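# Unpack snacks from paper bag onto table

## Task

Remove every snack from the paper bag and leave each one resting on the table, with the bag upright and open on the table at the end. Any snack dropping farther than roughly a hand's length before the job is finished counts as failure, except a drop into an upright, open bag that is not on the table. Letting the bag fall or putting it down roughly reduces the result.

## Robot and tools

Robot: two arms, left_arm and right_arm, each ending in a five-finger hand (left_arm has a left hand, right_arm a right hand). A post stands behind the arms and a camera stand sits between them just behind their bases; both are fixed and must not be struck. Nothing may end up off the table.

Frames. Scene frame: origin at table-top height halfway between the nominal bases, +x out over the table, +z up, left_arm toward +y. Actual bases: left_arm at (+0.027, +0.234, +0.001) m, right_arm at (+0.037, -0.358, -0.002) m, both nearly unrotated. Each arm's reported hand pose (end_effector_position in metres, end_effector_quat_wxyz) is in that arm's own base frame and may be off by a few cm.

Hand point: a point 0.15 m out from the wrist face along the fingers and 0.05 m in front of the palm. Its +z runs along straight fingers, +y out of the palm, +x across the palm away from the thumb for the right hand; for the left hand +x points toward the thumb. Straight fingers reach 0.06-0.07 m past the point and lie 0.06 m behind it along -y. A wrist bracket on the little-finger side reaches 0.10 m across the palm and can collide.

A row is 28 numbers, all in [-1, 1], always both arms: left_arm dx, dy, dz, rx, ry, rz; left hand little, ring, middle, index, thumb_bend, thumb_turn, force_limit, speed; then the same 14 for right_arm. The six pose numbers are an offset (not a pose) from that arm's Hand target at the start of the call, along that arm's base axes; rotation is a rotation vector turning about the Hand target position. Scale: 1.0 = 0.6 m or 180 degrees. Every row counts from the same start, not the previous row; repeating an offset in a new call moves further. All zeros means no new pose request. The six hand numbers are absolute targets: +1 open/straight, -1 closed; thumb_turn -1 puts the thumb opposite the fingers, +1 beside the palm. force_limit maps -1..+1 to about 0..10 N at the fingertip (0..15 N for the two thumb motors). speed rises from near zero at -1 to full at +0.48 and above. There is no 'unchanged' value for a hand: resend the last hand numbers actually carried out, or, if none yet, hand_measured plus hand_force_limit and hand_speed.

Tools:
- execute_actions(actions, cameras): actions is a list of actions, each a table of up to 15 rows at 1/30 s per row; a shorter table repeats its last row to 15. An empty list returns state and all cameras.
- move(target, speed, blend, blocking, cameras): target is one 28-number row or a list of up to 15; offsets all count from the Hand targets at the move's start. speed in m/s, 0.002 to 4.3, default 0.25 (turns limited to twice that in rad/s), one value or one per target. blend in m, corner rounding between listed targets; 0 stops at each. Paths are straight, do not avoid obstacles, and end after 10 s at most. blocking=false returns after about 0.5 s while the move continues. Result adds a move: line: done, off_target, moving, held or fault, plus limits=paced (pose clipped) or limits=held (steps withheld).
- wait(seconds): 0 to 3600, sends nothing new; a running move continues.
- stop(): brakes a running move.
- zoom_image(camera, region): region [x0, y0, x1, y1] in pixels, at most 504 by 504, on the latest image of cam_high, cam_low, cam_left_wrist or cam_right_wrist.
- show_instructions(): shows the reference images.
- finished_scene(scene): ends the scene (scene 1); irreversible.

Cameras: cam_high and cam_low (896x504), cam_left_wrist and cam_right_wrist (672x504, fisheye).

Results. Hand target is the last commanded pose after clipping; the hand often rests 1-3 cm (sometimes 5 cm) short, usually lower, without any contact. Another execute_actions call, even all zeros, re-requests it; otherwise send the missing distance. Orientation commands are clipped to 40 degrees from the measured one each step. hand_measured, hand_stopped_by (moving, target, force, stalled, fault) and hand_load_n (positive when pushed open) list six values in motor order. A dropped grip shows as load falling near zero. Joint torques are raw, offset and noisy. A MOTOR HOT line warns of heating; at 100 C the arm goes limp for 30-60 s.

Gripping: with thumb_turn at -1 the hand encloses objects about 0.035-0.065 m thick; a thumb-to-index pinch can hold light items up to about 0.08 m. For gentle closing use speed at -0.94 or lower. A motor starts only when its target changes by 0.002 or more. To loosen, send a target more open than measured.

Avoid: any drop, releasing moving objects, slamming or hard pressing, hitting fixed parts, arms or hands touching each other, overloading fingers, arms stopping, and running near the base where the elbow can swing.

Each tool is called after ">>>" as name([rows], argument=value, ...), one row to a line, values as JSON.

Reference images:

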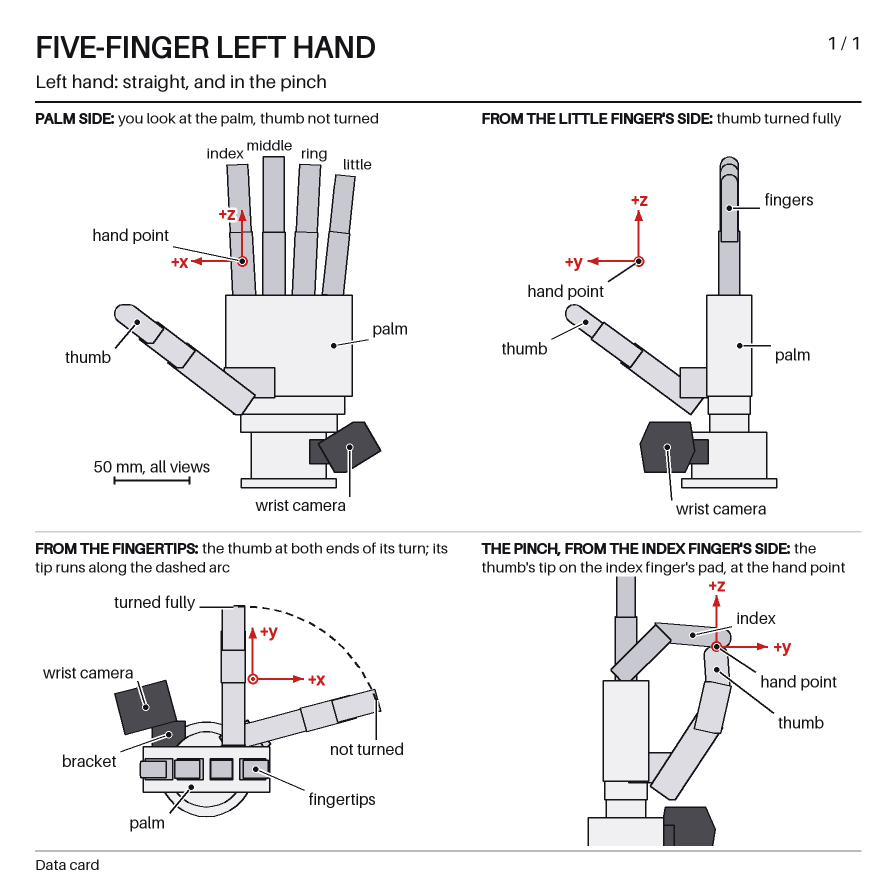

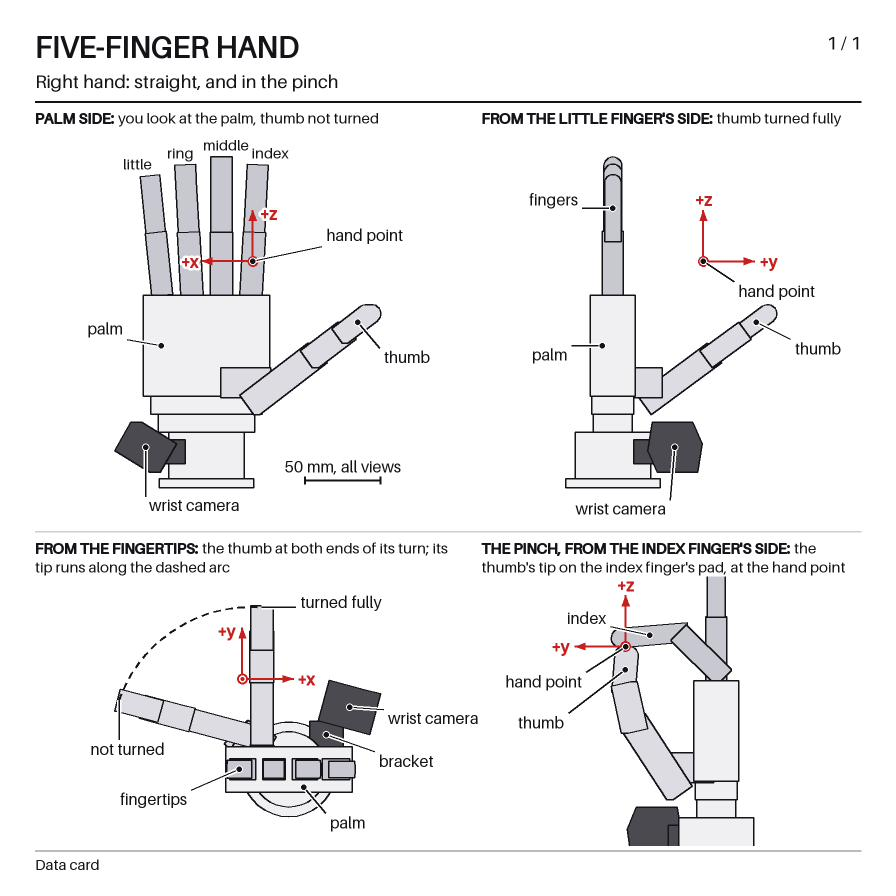

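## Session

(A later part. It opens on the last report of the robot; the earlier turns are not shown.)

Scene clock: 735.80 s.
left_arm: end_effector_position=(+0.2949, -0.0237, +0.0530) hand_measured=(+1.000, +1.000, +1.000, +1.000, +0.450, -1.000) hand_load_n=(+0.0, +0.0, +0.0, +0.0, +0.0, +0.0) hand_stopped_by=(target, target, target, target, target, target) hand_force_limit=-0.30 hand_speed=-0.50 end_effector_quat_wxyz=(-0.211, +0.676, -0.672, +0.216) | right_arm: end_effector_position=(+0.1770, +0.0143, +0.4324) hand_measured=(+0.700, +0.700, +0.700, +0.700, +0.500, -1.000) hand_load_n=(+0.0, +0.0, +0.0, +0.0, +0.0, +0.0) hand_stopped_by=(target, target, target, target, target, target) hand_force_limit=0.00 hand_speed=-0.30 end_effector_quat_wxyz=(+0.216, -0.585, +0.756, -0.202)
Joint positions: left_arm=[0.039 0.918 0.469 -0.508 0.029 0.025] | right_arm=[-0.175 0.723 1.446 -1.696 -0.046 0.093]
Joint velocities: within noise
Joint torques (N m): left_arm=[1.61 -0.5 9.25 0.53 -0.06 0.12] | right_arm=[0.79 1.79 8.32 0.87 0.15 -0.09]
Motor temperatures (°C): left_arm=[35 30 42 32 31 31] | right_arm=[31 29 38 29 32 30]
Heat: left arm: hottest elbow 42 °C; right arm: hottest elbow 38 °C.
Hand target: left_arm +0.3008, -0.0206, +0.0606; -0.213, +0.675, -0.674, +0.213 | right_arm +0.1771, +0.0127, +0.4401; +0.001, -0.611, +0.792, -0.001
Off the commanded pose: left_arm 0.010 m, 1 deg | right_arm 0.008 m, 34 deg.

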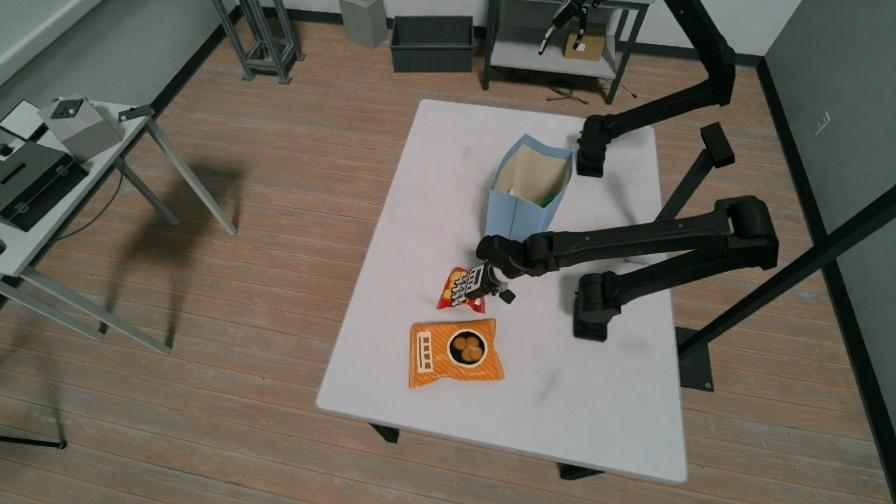

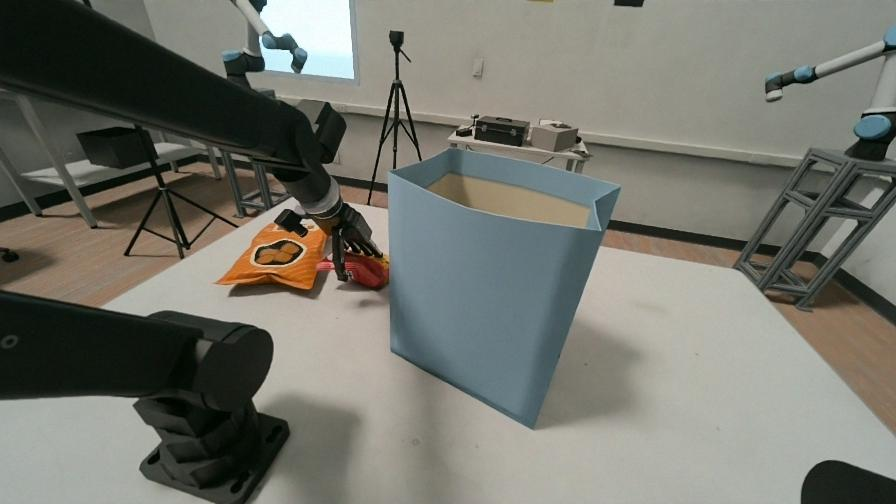

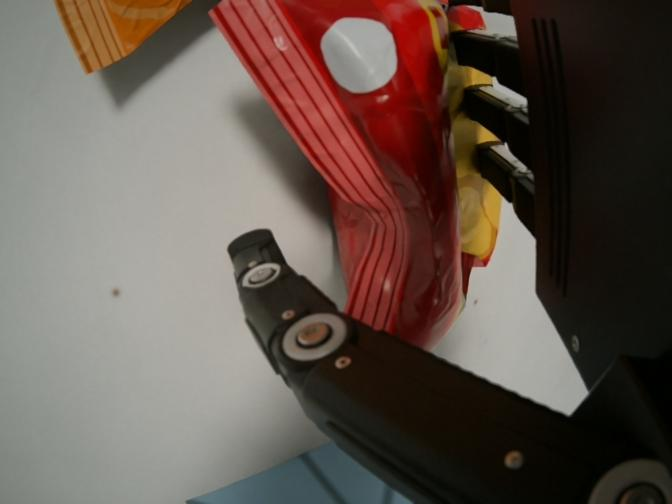

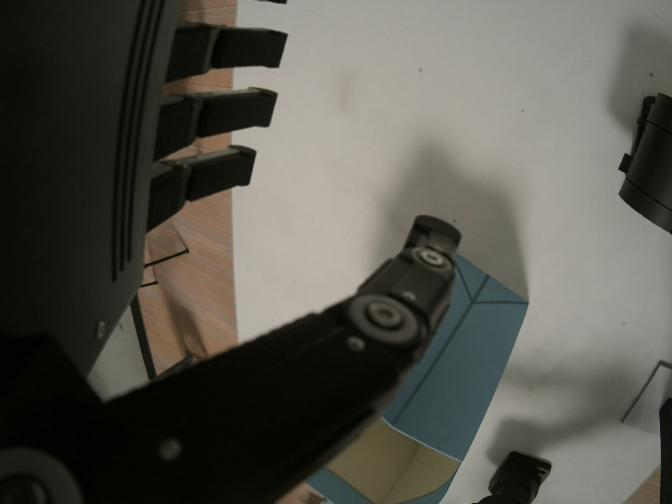

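>>> move([
  [0,0,0.333,0,0,0,1,1,1,1,0.45,-1,-0.3,-0.5,0,0,0,0,0,0,0.7,0.7,0.7,0.7,0.5,-1,0,-0.3],
  [-0.0845,-0.132,0.649,0.0131,0.1108,-0.0809,0.72,0.72,0.72,0.72,0.6,-1,-0.3,-0.5,0,0,0,0,0,0,0.7,0.7,0.7,0.7,0.5,-1,0,-0.3],
  [-0.1053,-0.4323,0.6398,0.0131,0.1108,-0.0809,0.72,0.72,0.72,0.72,0.6,-1,-0.3,-0.5,0,0,0,0,0,0,0.7,0.7,0.7,0.7,0.5,-1,0,-0.3],
], speed=[0.12,0.2,0.2], blend=[0.02,0.03,0], cameras=["all"])

Scene clock: 752.97 s.
left_arm: end_effector_position=(+0.2370, -0.2788, +0.4318) hand_measured=(+0.720, +0.720, +0.720, +0.720, +0.600, -1.000) hand_load_n=(+0.0, +0.0, +0.0, +0.0, +0.0, +0.0) hand_stopped_by=(target, target, target, target, target, target) hand_force_limit=-0.30 hand_speed=-0.50 end_effector_quat_wxyz=(+0.082, -0.591, +0.780, -0.187) | right_arm: end_effector_position=(+0.1770, +0.0143, +0.4324) hand_measured=(+0.700, +0.700, +0.700, +0.700, +0.500, -1.000) hand_load_n=(+0.0, +0.0, -0.5, +0.0, +0.0, +0.0) hand_stopped_by=(target, target, target, target, target, target) hand_force_limit=0.00 hand_speed=-0.30 end_effector_quat_wxyz=(+0.216, -0.585, +0.756, -0.202)
Joint positions: left_arm=[-0.77 1.237 1.752 -1.686 -0.103 -0.474] | right_arm=[-0.175 0.723 1.446 -1.696 -0.046 0.093]
Joint torques (N m): left_arm=[1.32 -5.42 9.03 0.49 0.15 -0.02] | right_arm=[0.79 1.79 8.34 0.88 0.15 -0.09]
Heat: left arm: hottest elbow 42 °C; right arm: hottest elbow 38 °C.
Hand target: left_arm +0.2376, -0.2801, +0.4444; +0.078, -0.606, +0.785, -0.105 | right_arm +0.1771, +0.0127, +0.4401; +0.001, -0.611, +0.792, -0.001
Off the commanded pose: left_arm 0.013 m, 10 deg | right_arm 0.008 m, 34 deg.
joint sent to its limit (left arm) — joint 4 (wrist pitch), lower limit. The joint targets are off in orientation, not in position.
joint sent to its limit (right arm) — joint 4 (wrist pitch), lower limit. The joint targets are off in orientation, not in position.
move: off_target (left_arm); blend cut to 0 m at target 2; target 2's new numbers were sent with left_arm's hand 0.011 m and 13 deg from that target

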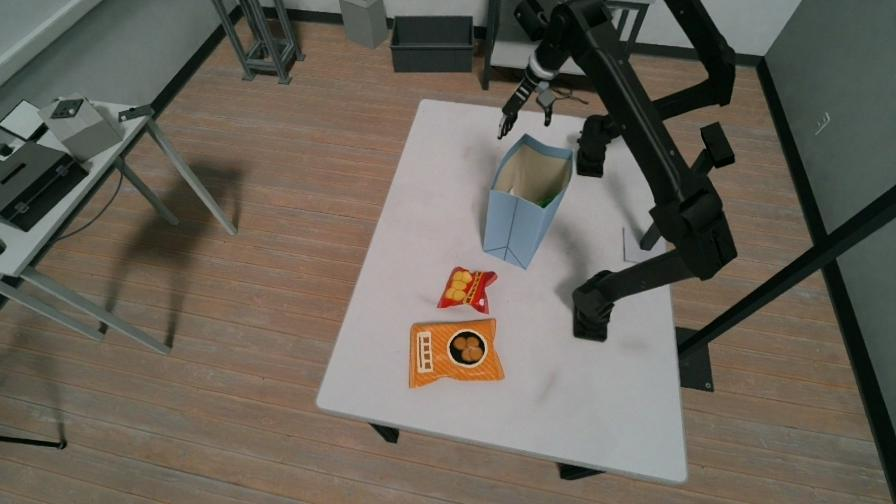

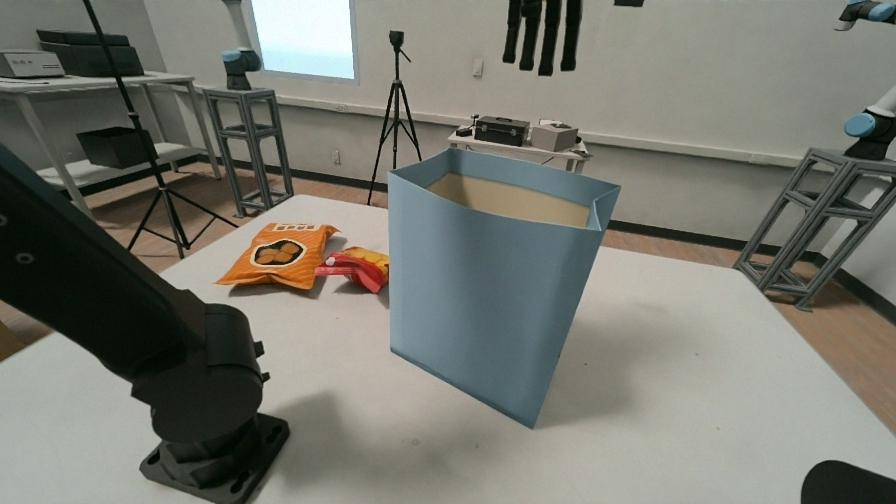

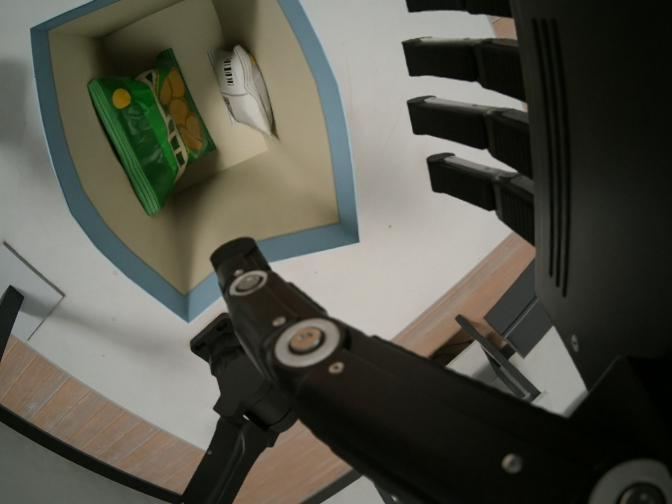

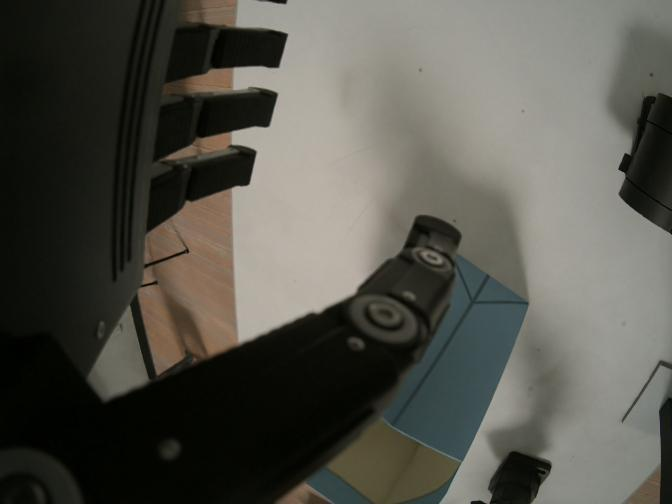

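>>> zoom_image(camera="cam_left_wrist", region=[20, 0, 380, 330])

>>> zoom_image(camera="cam_high", region=[460, 110, 620, 290])

Scaled by 1.400 from the camera's image (finer frame: 960x720).

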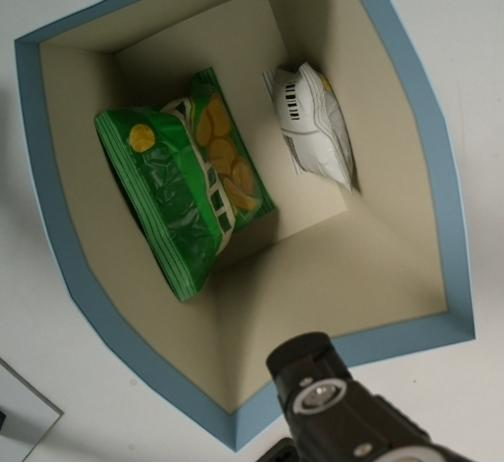

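Scaled by 2.800 from the camera's image (finer frame: 1280x720).

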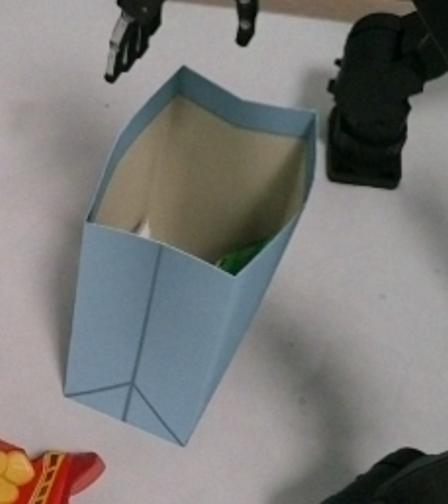

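>>> move(target=[-0.135,0.059,-0.1407,0,0,0,0.65,0.65,0.65,0.65,0.6,-1,-0.3,-0.5,0,0,0,0,0,0,0.7,0.7,0.7,0.7,0.5,-1,0,-0.3], speed=0.15, cameras=["cam_left_wrist","cam_high"])

>>> zoom_image(camera="cam_high", region=[460, 110, 620, 290])

Scene clock: 809.03 s.
left_arm: end_effector_position=(+0.1611, -0.2476, +0.3586) hand_measured=(+0.650, +0.650, +0.650, +0.650, +0.600, -1.000) hand_load_n=(+0.0, +0.0, +0.0, +0.0, +0.0, +0.0) hand_stopped_by=(target, target, target, target, target, target) hand_force_limit=-0.30 hand_speed=-0.50 end_effector_quat_wxyz=(+0.076, -0.602, +0.785, -0.121) | right_arm: end_effector_position=(+0.1770, +0.0143, +0.4324) hand_measured=(+0.700, +0.700, +0.700, +0.700, +0.500, -1.000) hand_load_n=(+0.5, +0.0, +0.0, +0.0, +0.0, +0.0) hand_stopped_by=(target, target, target, target, target, target) hand_force_limit=0.00 hand_speed=-0.30 end_effector_quat_wxyz=(+0.216, -0.585, +0.756, -0.202)
Joint positions: left_arm=[-0.886 1.072 1.439 -1.688 -0.143 -0.606] | right_arm=[-0.175 0.723 1.446 -1.696 -0.046 0.093]
Joint torques (N m): left_arm=[0.79 -4.6 6.87 0.46 -0.11 -0.08] | right_arm=[0.73 1.85 8.31 0.85 0.15 -0.1]
Heat: left arm: hottest elbow 41 °C; right arm: hottest elbow 38 °C.
Hand target: left_arm +0.1565, -0.2447, +0.3601; +0.078, -0.606, +0.785, -0.105 | right_arm +0.1771, +0.0127, +0.4401; +0.001, -0.611, +0.792, -0.001
Off the commanded pose: left_arm 0.005 m, 2 deg | right_arm 0.008 m, 34 deg.
joint sent to its limit (left arm) — joint 4 (wrist pitch), lower limit. The joint targets still meet the commanded pose.
joint sent to its limit (right arm) — joint 4 (wrist pitch), lower limit. The joint targets are off in orientation, not in position.
move: done
Images, in order (width x height): cam_high 896x504, cam_left_wrist 672x504.

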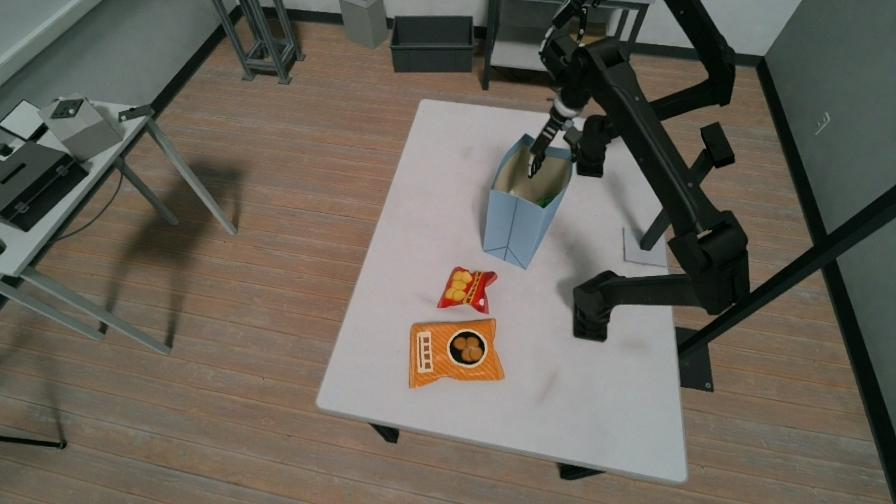

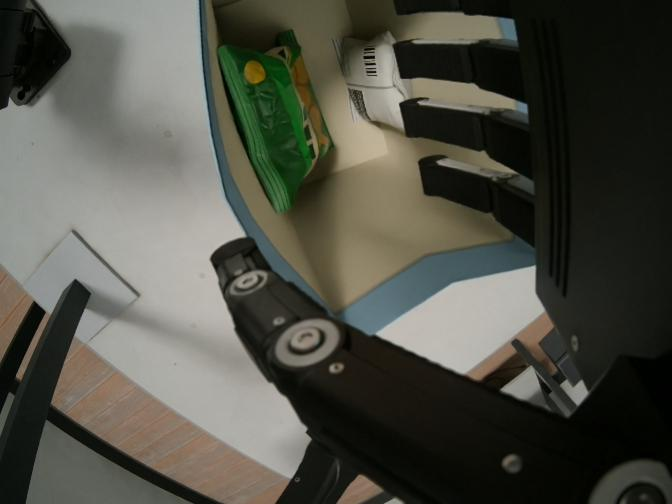

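Scaled by 2.800 from the camera's image (finer frame: 1280x720).

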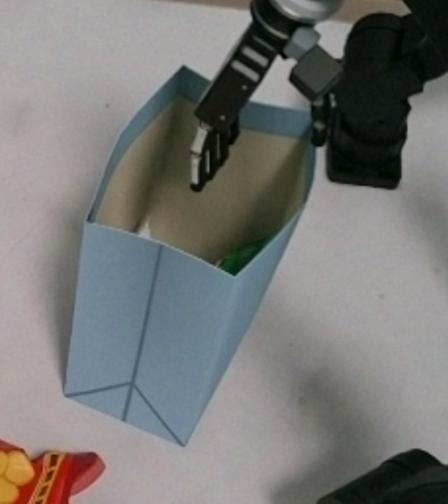

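>>> move([
  [0.0322,-0.009,0,0,0,0,0.65,0.65,0.65,0.65,0.5,-1,-0.3,-0.5,0,0,0,0,0,0,0.7,0.7,0.7,0.7,0.5,-1,0,-0.3],
  [0.0322,-0.009,-0.2335,0,0,0,0.65,0.65,0.65,0.65,0.5,-1,-0.3,-0.5,0,0,0,0,0,0,0.7,0.7,0.7,0.7,0.5,-1,0,-0.3],
], speed=[0.1,0.08], cameras=["cam_left_wrist","cam_high"])

>>> zoom_image(camera="cam_high", region=[460, 110, 620, 290])

Scene clock: 828.13 s.
left_arm: end_effector_position=(+0.1731, -0.2494, +0.2175) hand_measured=(+0.650, +0.650, +0.650, +0.650, +0.500, -1.000) hand_load_n=(+0.0, +0.0, +0.0, +0.0, +0.0, -0.5) hand_stopped_by=(target, target, target, target, target, target) hand_force_limit=-0.30 hand_speed=-0.50 end_effector_quat_wxyz=(+0.077, -0.607, +0.785, -0.093) | right_arm: end_effector_position=(+0.1770, +0.0143, +0.4324) hand_measured=(+0.700, +0.700, +0.700, +0.700, +0.500, -1.000) hand_load_n=(+0.0, +0.0, +0.0, +0.0, -0.5, +0.0) hand_stopped_by=(target, target, target, target, target, target) hand_force_limit=0.00 hand_speed=-0.30 end_effector_quat_wxyz=(+0.216, -0.585, +0.756, -0.202)
Joint positions: left_arm=[-0.86 1.067 1.063 -1.37 -0.143 -0.592] | right_arm=[-0.175 0.723 1.446 -1.696 -0.046 0.093]
Joint torques (N m): left_arm=[1.38 -5.6 7.34 1.11 -0.04 0.1] | right_arm=[0.85 1.79 8.31 0.87 0.15 -0.09]
Heat: left arm: hottest elbow 41 °C; right arm: hottest elbow 38 °C.
Hand target: left_arm +0.1759, -0.2500, +0.2199; +0.079, -0.606, +0.785, -0.105 | right_arm +0.1771, +0.0127, +0.4401; +0.001, -0.611, +0.792, -0.001
Off the commanded pose: left_arm 0.004 m, 1 deg | right_arm 0.008 m, 34 deg.
joint sent to its limit (right arm) — joint 4 (wrist pitch), lower limit. The joint targets are off in orientation, not in position.
move: done
Images, in order (width x height): cam_high 896x504, cam_left_wrist 672x504.

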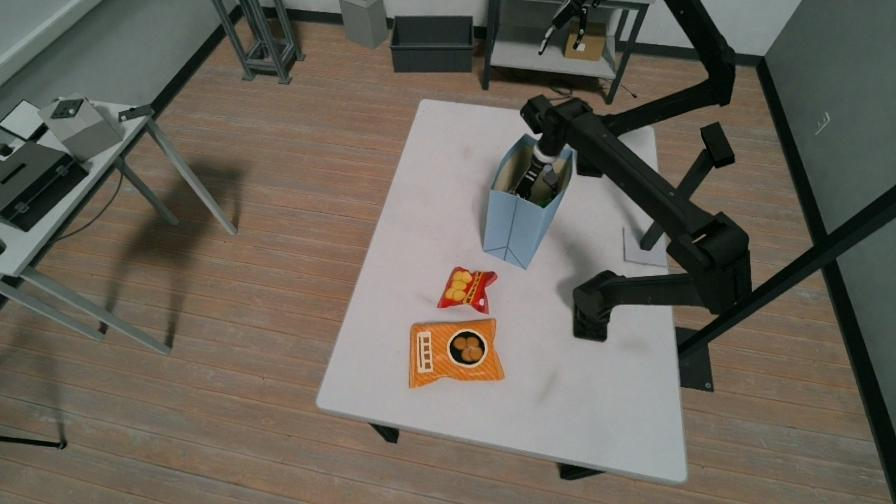

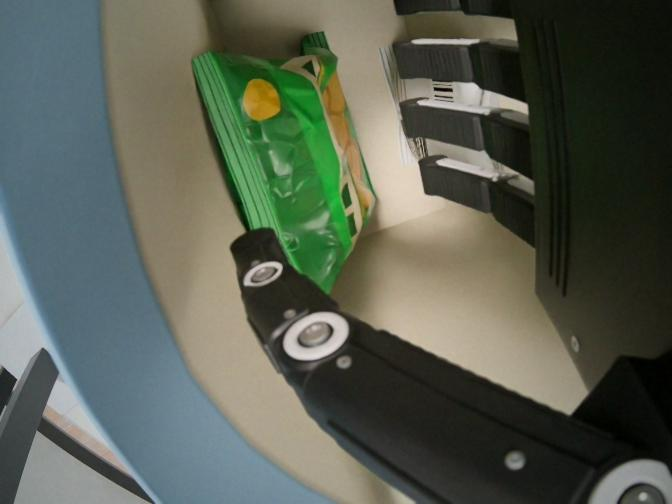

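Scaled by 2.800 from the camera's image (finer frame: 1280x720).

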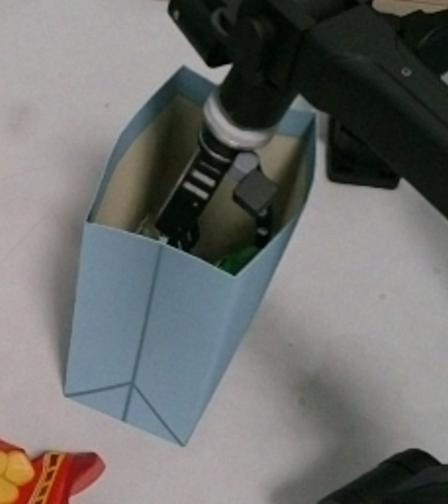

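>>> move(target=[-0.0353,0.0099,-0.1167,0,0,0,0.65,0.65,0.65,0.65,0.5,-1,-0.3,-0.5,0,0,0,0,0,0,0.7,0.7,0.7,0.7,0.5,-1,0,-0.3], speed=0.06, cameras=["cam_left_wrist","cam_low"])

Scene clock: 848.93 s.
left_arm: end_effector_position=(+0.1546, -0.2408, +0.1483) hand_measured=(+0.650, +0.650, +0.650, +0.650, +0.500, -1.000) hand_load_n=(+0.0, +0.0, +0.0, +0.0, +0.0, +0.0) hand_stopped_by=(target, target, target, target, target, target) hand_force_limit=-0.30 hand_speed=-0.50 end_effector_quat_wxyz=(+0.078, -0.605, +0.787, -0.094) | right_arm: end_effector_position=(+0.1770, +0.0143, +0.4324) hand_measured=(+0.700, +0.700, +0.700, +0.700, +0.500, -1.000) hand_load_n=(+0.0, +0.0, +0.0, +0.0, +0.0, +0.0) hand_stopped_by=(target, target, target, target, target, target) hand_force_limit=0.00 hand_speed=-0.30 end_effector_quat_wxyz=(+0.216, -0.585, +0.756, -0.202)
Joint positions: left_arm=[-0.893 1.033 0.858 -1.203 -0.15 -0.619] | right_arm=[-0.175 0.723 1.446 -1.696 -0.046 0.093]
Joint torques (N m): left_arm=[0.62 -4.72 7.15 1.26 -0.11 -0.04] | right_arm=[0.79 1.79 8.31 0.88 0.15 -0.1]
Heat: left arm: hottest elbow 41 °C; right arm: hottest elbow 38 °C.
Hand target: left_arm +0.1547, -0.2442, +0.1500; +0.078, -0.606, +0.785, -0.105 | right_arm +0.1771, +0.0127, +0.4401; +0.001, -0.611, +0.792, -0.001
Off the commanded pose: left_arm 0.004 m, 1 deg | right_arm 0.008 m, 34 deg.
joint sent to its limit (right arm) — joint 4 (wrist pitch), lower limit. The joint targets are off in orientation, not in position.
move: done
Images, in order (width x height): cam_low 896x504, cam_left_wrist 672x504.

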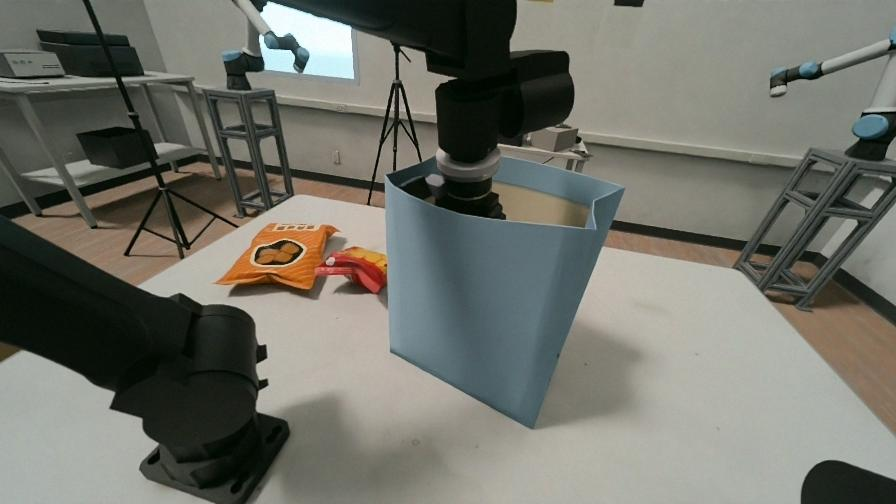

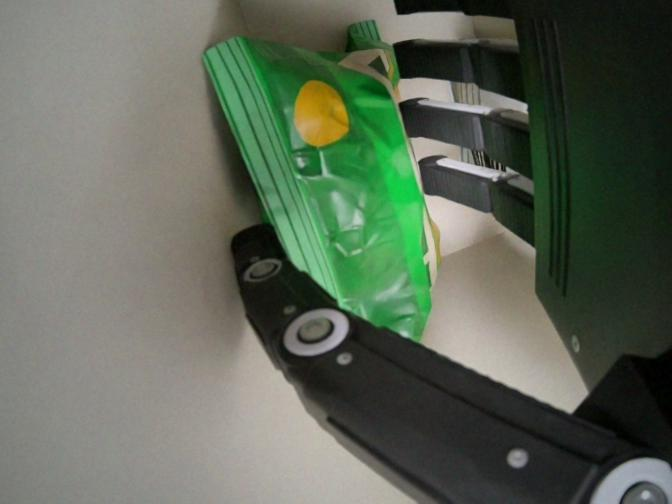

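>>> move(target=[-0.0225,0.0063,-0.065,0,0,0,0.65,0.65,0.65,0.65,0.5,-1,-0.3,-0.5,0,0,0,0,0,0,0.7,0.7,0.7,0.7,0.5,-1,0,-0.3], speed=0.05, cameras=["cam_left_wrist","cam_low"])

Scene clock: 859.30 s.
left_arm: end_effector_position=(+0.1421, -0.2378, +0.1109) hand_measured=(+0.650, +0.650, +0.650, +0.650, +0.500, -1.000) hand_load_n=(+0.0, +0.0, +0.0, +0.5, +0.0, +0.0) hand_stopped_by=(target, target, target, target, target, target) hand_force_limit=-0.30 hand_speed=-0.50 end_effector_quat_wxyz=(+0.078, -0.605, +0.786, -0.096) | right_arm: end_effector_position=(+0.1770, +0.0143, +0.4324) hand_measured=(+0.700, +0.700, +0.700, +0.700, +0.500, -1.000) hand_load_n=(+0.0, +0.0, +0.0, +0.0, +0.0, +0.0) hand_stopped_by=(target, target, target, target, target, target) hand_force_limit=0.00 hand_speed=-0.30 end_effector_quat_wxyz=(+0.216, -0.585, +0.756, -0.202)
Joint positions: left_arm=[-0.923 1.025 0.753 -1.105 -0.158 -0.649] | right_arm=[-0.175 0.723 1.446 -1.696 -0.046 0.093]
Joint torques (N m): left_arm=[0.67 -4.25 6.34 1.06 -0.08 -0.05] | right_arm=[0.67 1.79 8.34 0.85 0.15 -0.09]
Heat: left arm: hottest elbow 41 °C; right arm: hottest elbow 38 °C.
Hand target: left_arm +0.1412, -0.2403, +0.1109; +0.078, -0.606, +0.784, -0.105 | right_arm +0.1771, +0.0127, +0.4401; +0.001, -0.611, +0.792, -0.001
Off the commanded pose: left_arm 0.003 m, 1 deg | right_arm 0.008 m, 34 deg.
joint sent to its limit (right arm) — joint 4 (wrist pitch), lower limit. The joint targets are off in orientation, not in position.
move: done
Images, in order (width x height): cam_low 896x504, cam_left_wrist 672x504.

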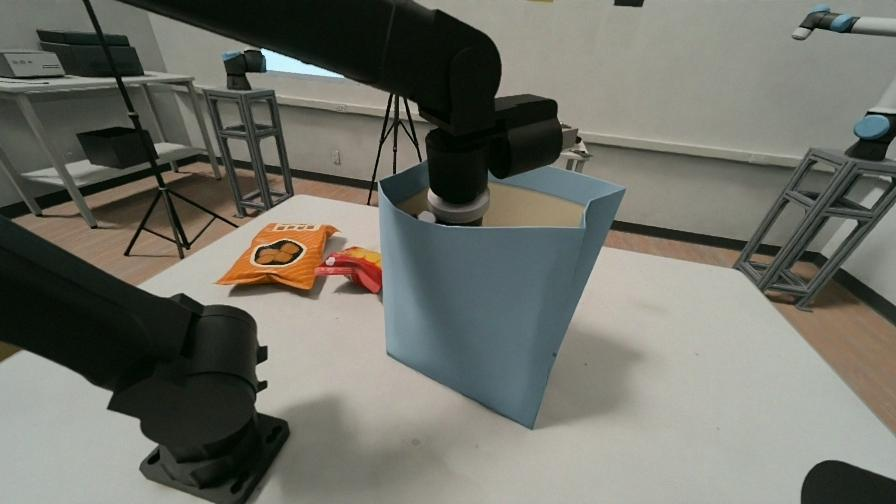

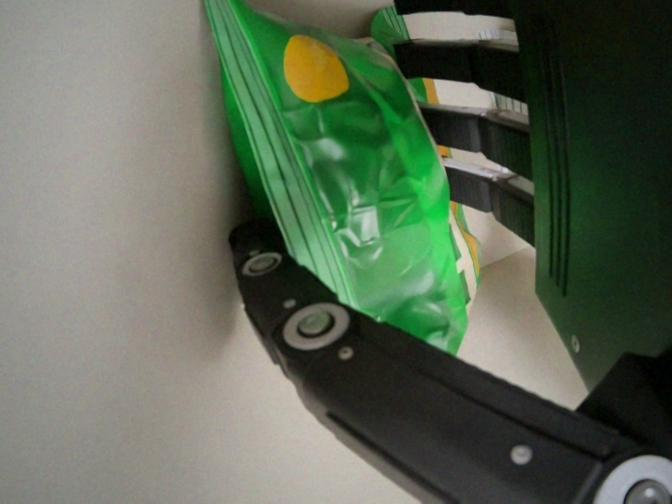

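>>> move(target=[0,0,0,0,0,0,0.2,0.2,0.05,0.05,0.1,-1,-0.45,-0.7,0,0,0,0,0,0,0.7,0.7,0.7,0.7,0.5,-1,0,-0.3], speed=0.05, cameras=["cam_left_wrist","cam_low"])

Scene clock: 863.73 s.
left_arm: end_effector_position=(+0.1412, -0.2367, +0.1091) hand_measured=(+0.200, +0.200, +0.050, +0.050, +0.100, -1.000) hand_load_n=(+0.0, +0.0, +1.5, +1.0, +1.0, +0.0) hand_stopped_by=(target, target, target, target, target, target) hand_force_limit=-0.45 hand_speed=-0.70 end_effector_quat_wxyz=(+0.079, -0.606, +0.786, -0.094) | right_arm: end_effector_position=(+0.1770, +0.0143, +0.4324) hand_measured=(+0.700, +0.700, +0.700, +0.700, +0.500, -1.000) hand_load_n=(+0.0, +0.0, +0.0, +0.0, +0.0, +0.0) hand_stopped_by=(target, target, target, target, target, target) hand_force_limit=0.00 hand_speed=-0.30 end_effector_quat_wxyz=(+0.216, -0.585, +0.756, -0.202)
Joint positions: left_arm=[-0.923 1.025 0.748 -1.104 -0.158 -0.651] | right_arm=[-0.175 0.723 1.446 -1.696 -0.046 0.093]
Joint torques (N m): left_arm=[0.26 -3.78 6.91 1.01 -0.06 -0.04] | right_arm=[0.79 1.85 8.31 0.87 0.15 -0.09]
Heat: left arm: hottest elbow 41 °C; right arm: hottest elbow 38 °C.
Hand target: left_arm +0.1413, -0.2403, +0.1109; +0.078, -0.606, +0.785, -0.105 | right_arm +0.1771, +0.0127, +0.4401; +0.001, -0.611, +0.792, -0.001
Off the commanded pose: left_arm 0.004 m, 1 deg | right_arm 0.008 m, 34 deg.
joint sent to its limit (right arm) — joint 4 (wrist pitch), lower limit. The joint targets are off in orientation, not in position.
move: done
Images, in order (width x height): cam_low 896x504, cam_left_wrist 672x504.

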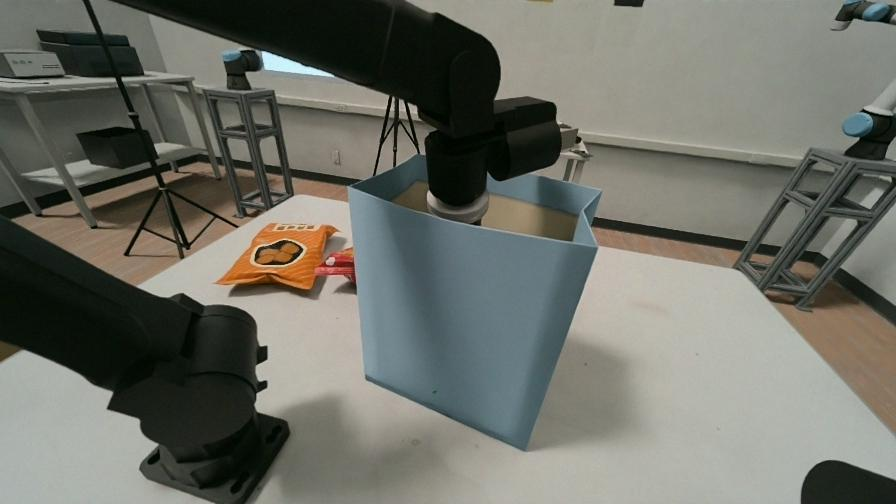

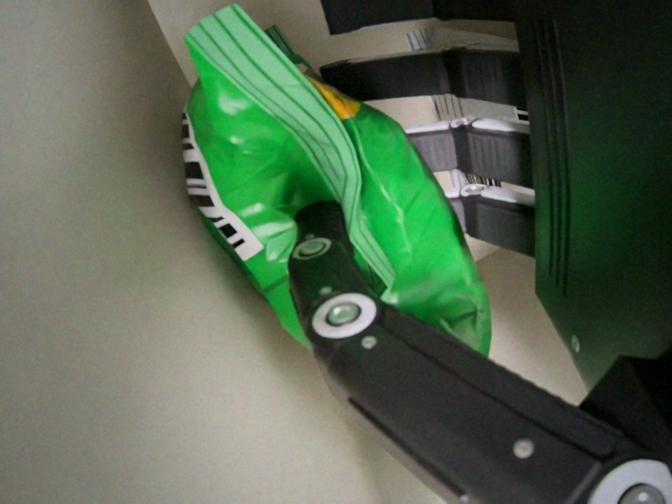

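>>> move(target=[0,0,0,0,0,0,0.05,0.05,-0.45,-0.45,-0.25,-1,-0.3,-0.7,0,0,0,0,0,0,0.7,0.7,0.7,0.7,0.5,-1,0,-0.3], speed=0.05, cameras=["cam_left_wrist","cam_low"])

Scene clock: 866.30 s.
left_arm: end_effector_position=(+0.1413, -0.2366, +0.1091) hand_measured=(+0.050, +0.050, -0.194, -0.222, -0.050, -1.000) hand_load_n=(+0.0, +0.0, +4.5, +5.0, +5.0, +0.0) hand_stopped_by=(target, target, force, force, force, target) hand_force_limit=-0.30 hand_speed=-0.70 end_effector_quat_wxyz=(+0.079, -0.606, +0.786, -0.094) | right_arm: end_effector_position=(+0.1770, +0.0143, +0.4324) hand_measured=(+0.700, +0.700, +0.700, +0.700, +0.500, -1.000) hand_load_n=(+0.0, +0.0, +0.0, +0.0, +0.0, +0.0) hand_stopped_by=(target, target, target, target, target, target) hand_force_limit=0.00 hand_speed=-0.30 end_effector_quat_wxyz=(+0.216, -0.585, +0.756, -0.202)
Joint positions: left_arm=[-0.923 1.025 0.748 -1.104 -0.159 -0.652] | right_arm=[-0.175 0.723 1.446 -1.696 -0.046 0.093]
Joint torques (N m): left_arm=[0.03 -4.48 6.97 0.87 -0.05 -0.04] | right_arm=[0.85 1.85 8.31 0.87 0.15 -0.1]
Heat: left arm: hottest elbow 41 °C; right arm: hottest elbow 38 °C.
Hand target: left_arm +0.1413, -0.2403, +0.1109; +0.079, -0.606, +0.784, -0.105 | right_arm +0.1771, +0.0127, +0.4401; +0.001, -0.611, +0.792, -0.001
Off the commanded pose: left_arm 0.004 m, 1 deg | right_arm 0.008 m, 34 deg.
joint sent to its limit (right arm) — joint 4 (wrist pitch), lower limit. The joint targets are off in orientation, not in position.
move: done
Images, in order (width x height): cam_low 896x504, cam_left_wrist 672x504.

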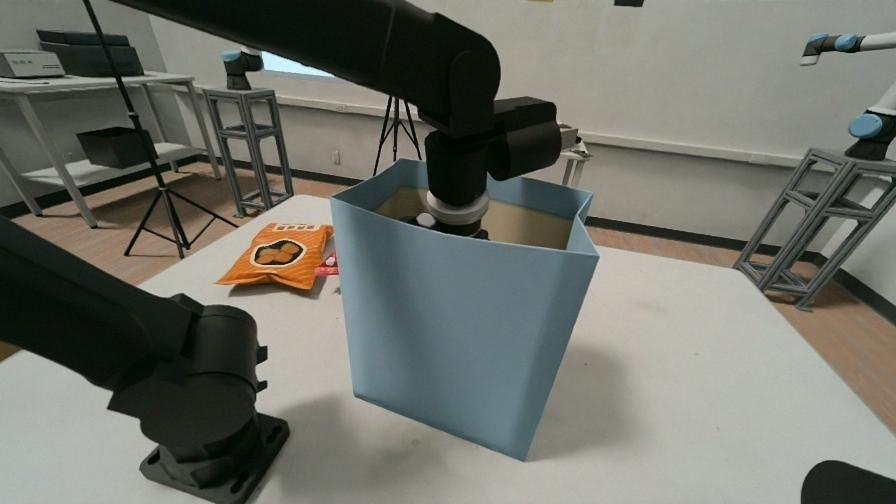

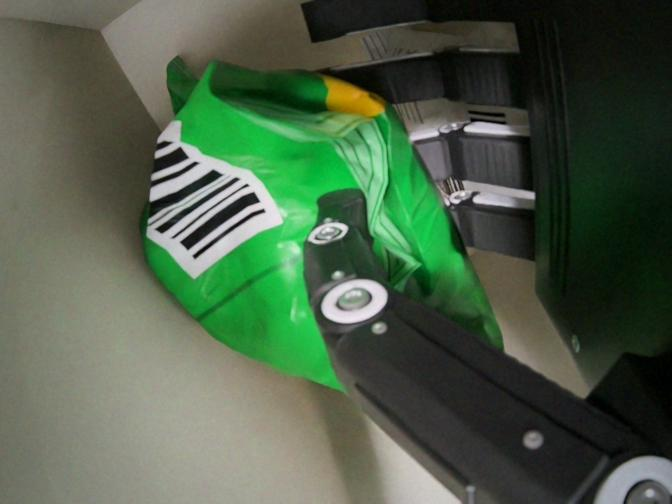

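>>> move(target=[0.03,0,0.2,0,0,0,0.05,0.05,-0.45,-0.45,-0.25,-1,-0.3,-0.7,0,0,0,0,0,0,0.7,0.7,0.7,0.7,0.5,-1,0,-0.3], speed=0.07, cameras=["cam_left_wrist","cam_low","cam_high"])

Scene clock: 874.87 s.
left_arm: end_effector_position=(+0.1535, -0.2365, +0.2154) hand_measured=(+0.050, +0.050, -0.194, -0.222, -0.050, -1.000) hand_load_n=(+0.0, +0.0, +4.5, +5.0, +5.0, +0.0) hand_stopped_by=(target, target, force, force, force, target) hand_force_limit=-0.30 hand_speed=-0.70 end_effector_quat_wxyz=(+0.079, -0.607, +0.786, -0.092) | right_arm: end_effector_position=(+0.1770, +0.0143, +0.4324) hand_measured=(+0.700, +0.700, +0.700, +0.700, +0.500, -1.000) hand_load_n=(+0.0, +0.0, +0.0, +0.0, +0.0, +0.0) hand_stopped_by=(target, target, target, target, target, target) hand_force_limit=0.00 hand_speed=-0.30 end_effector_quat_wxyz=(+0.216, -0.585, +0.756, -0.202)
Joint positions: left_arm=[-0.888 1.007 1.019 -1.392 -0.153 -0.617] | right_arm=[-0.175 0.723 1.446 -1.696 -0.046 0.093]
Joint torques (N m): left_arm=[2.37 -3.43 10.14 0.03 0.11 0.1] | right_arm=[0.73 1.79 8.31 0.87 0.15 -0.1]
Heat: left arm: hottest elbow 41 °C; right arm: hottest elbow 38 °C.
Hand target: left_arm +0.1592, -0.2404, +0.2309; +0.078, -0.606, +0.785, -0.105 | right_arm +0.1771, +0.0127, +0.4401; +0.001, -0.611, +0.792, -0.001
Off the commanded pose: left_arm 0.017 m, 1 deg | right_arm 0.008 m, 34 deg.
joint sent to its limit (right arm) — joint 4 (wrist pitch), lower limit. The joint targets are off in orientation, not in position.
move: off_target (left_arm)
Images, in order (width x height): cam_high 896x504, cam_low 896x504, cam_left_wrist 672x504.

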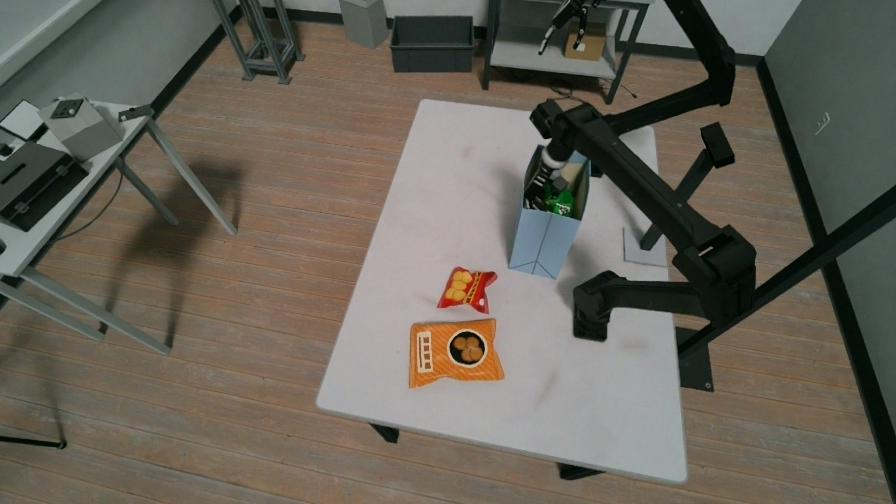

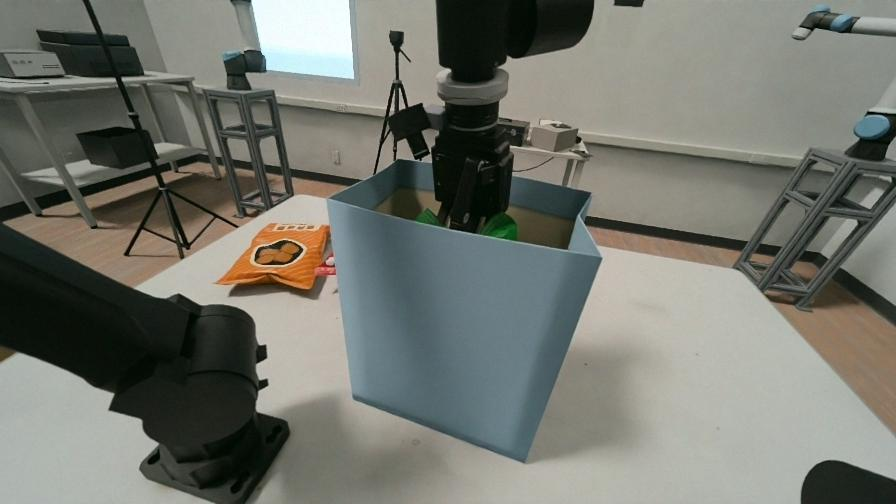

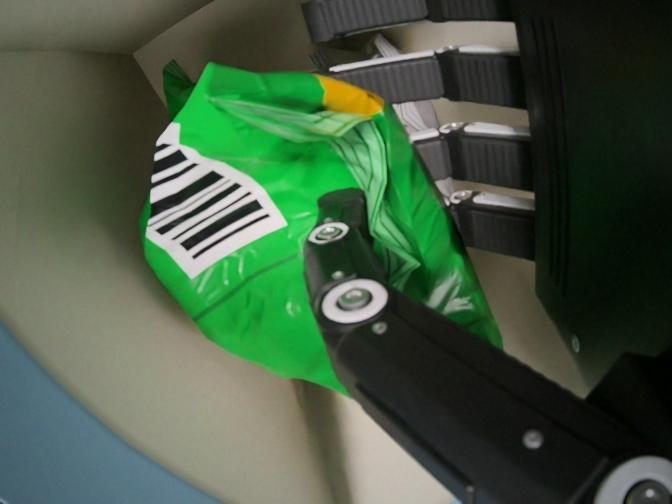

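>>> move(target=[0.03,0,0.2,0,0,0,0.05,0.05,-0.45,-0.45,-0.25,-1,-0.3,-0.7,0,0,0,0,0,0,0.7,0.7,0.7,0.7,0.5,-1,0,-0.3], speed=0.08, cameras=["cam_left_wrist","cam_low","cam_high"])

Scene clock: 878.97 s.
left_arm: end_effector_position=(+0.1725, -0.2381, +0.3399) hand_measured=(+0.050, +0.050, -0.194, -0.222, -0.050, -1.000) hand_load_n=(+0.0, +0.0, +4.5, +5.5, +5.0, +0.0) hand_stopped_by=(target, target, force, force, force, target) hand_force_limit=-0.30 hand_speed=-0.70 end_effector_quat_wxyz=(+0.079, -0.607, +0.785, -0.099) | right_arm: end_effector_position=(+0.1770, +0.0143, +0.4324) hand_measured=(+0.700, +0.700, +0.700, +0.700, +0.500, -1.000) hand_load_n=(+0.0, +0.0, +0.0, +0.5, +0.0, +0.0) hand_stopped_by=(target, target, target, target, target, target) hand_force_limit=0.00 hand_speed=-0.30 end_effector_quat_wxyz=(+0.216, -0.585, +0.756, -0.202)
Joint positions: left_arm=[-0.839 1.085 1.4 -1.675 -0.142 -0.569] | right_arm=[-0.175 0.723 1.446 -1.696 -0.046 0.093]
Joint torques (N m): left_arm=[1.73 -3.6 9.81 0.21 0.17 0.11] | right_arm=[0.79 1.85 8.34 0.87 0.15 -0.09]
Heat: left arm: hottest elbow 41 °C; right arm: hottest elbow 38 °C.
Hand target: left_arm +0.1772, -0.2403, +0.3509; +0.078, -0.606, +0.785, -0.104 | right_arm +0.1771, +0.0127, +0.4401; +0.001, -0.611, +0.792, -0.001
Off the commanded pose: left_arm 0.012 m, 1 deg | right_arm 0.008 m, 34 deg.
joint sent to its limit (right arm) — joint 4 (wrist pitch), lower limit. The joint targets are off in orientation, not in position.
move: off_target (left_arm)
Images, in order (width x height): cam_high 896x504, cam_low 896x504, cam_left_wrist 672x504.

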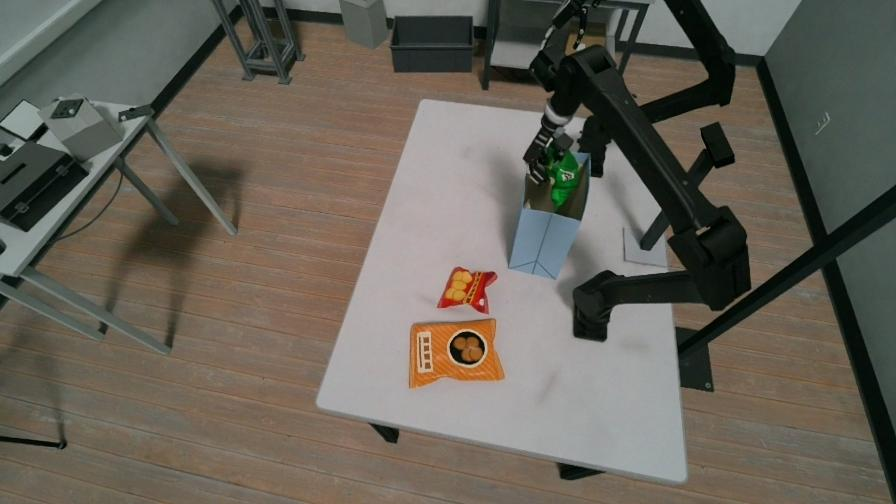

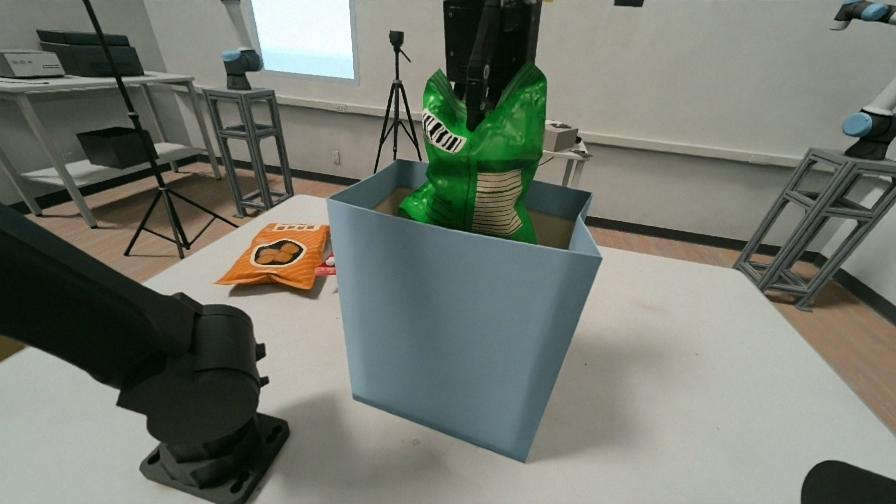

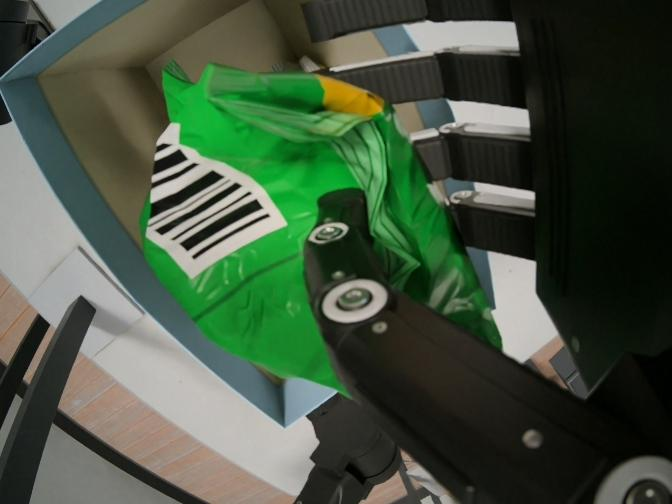

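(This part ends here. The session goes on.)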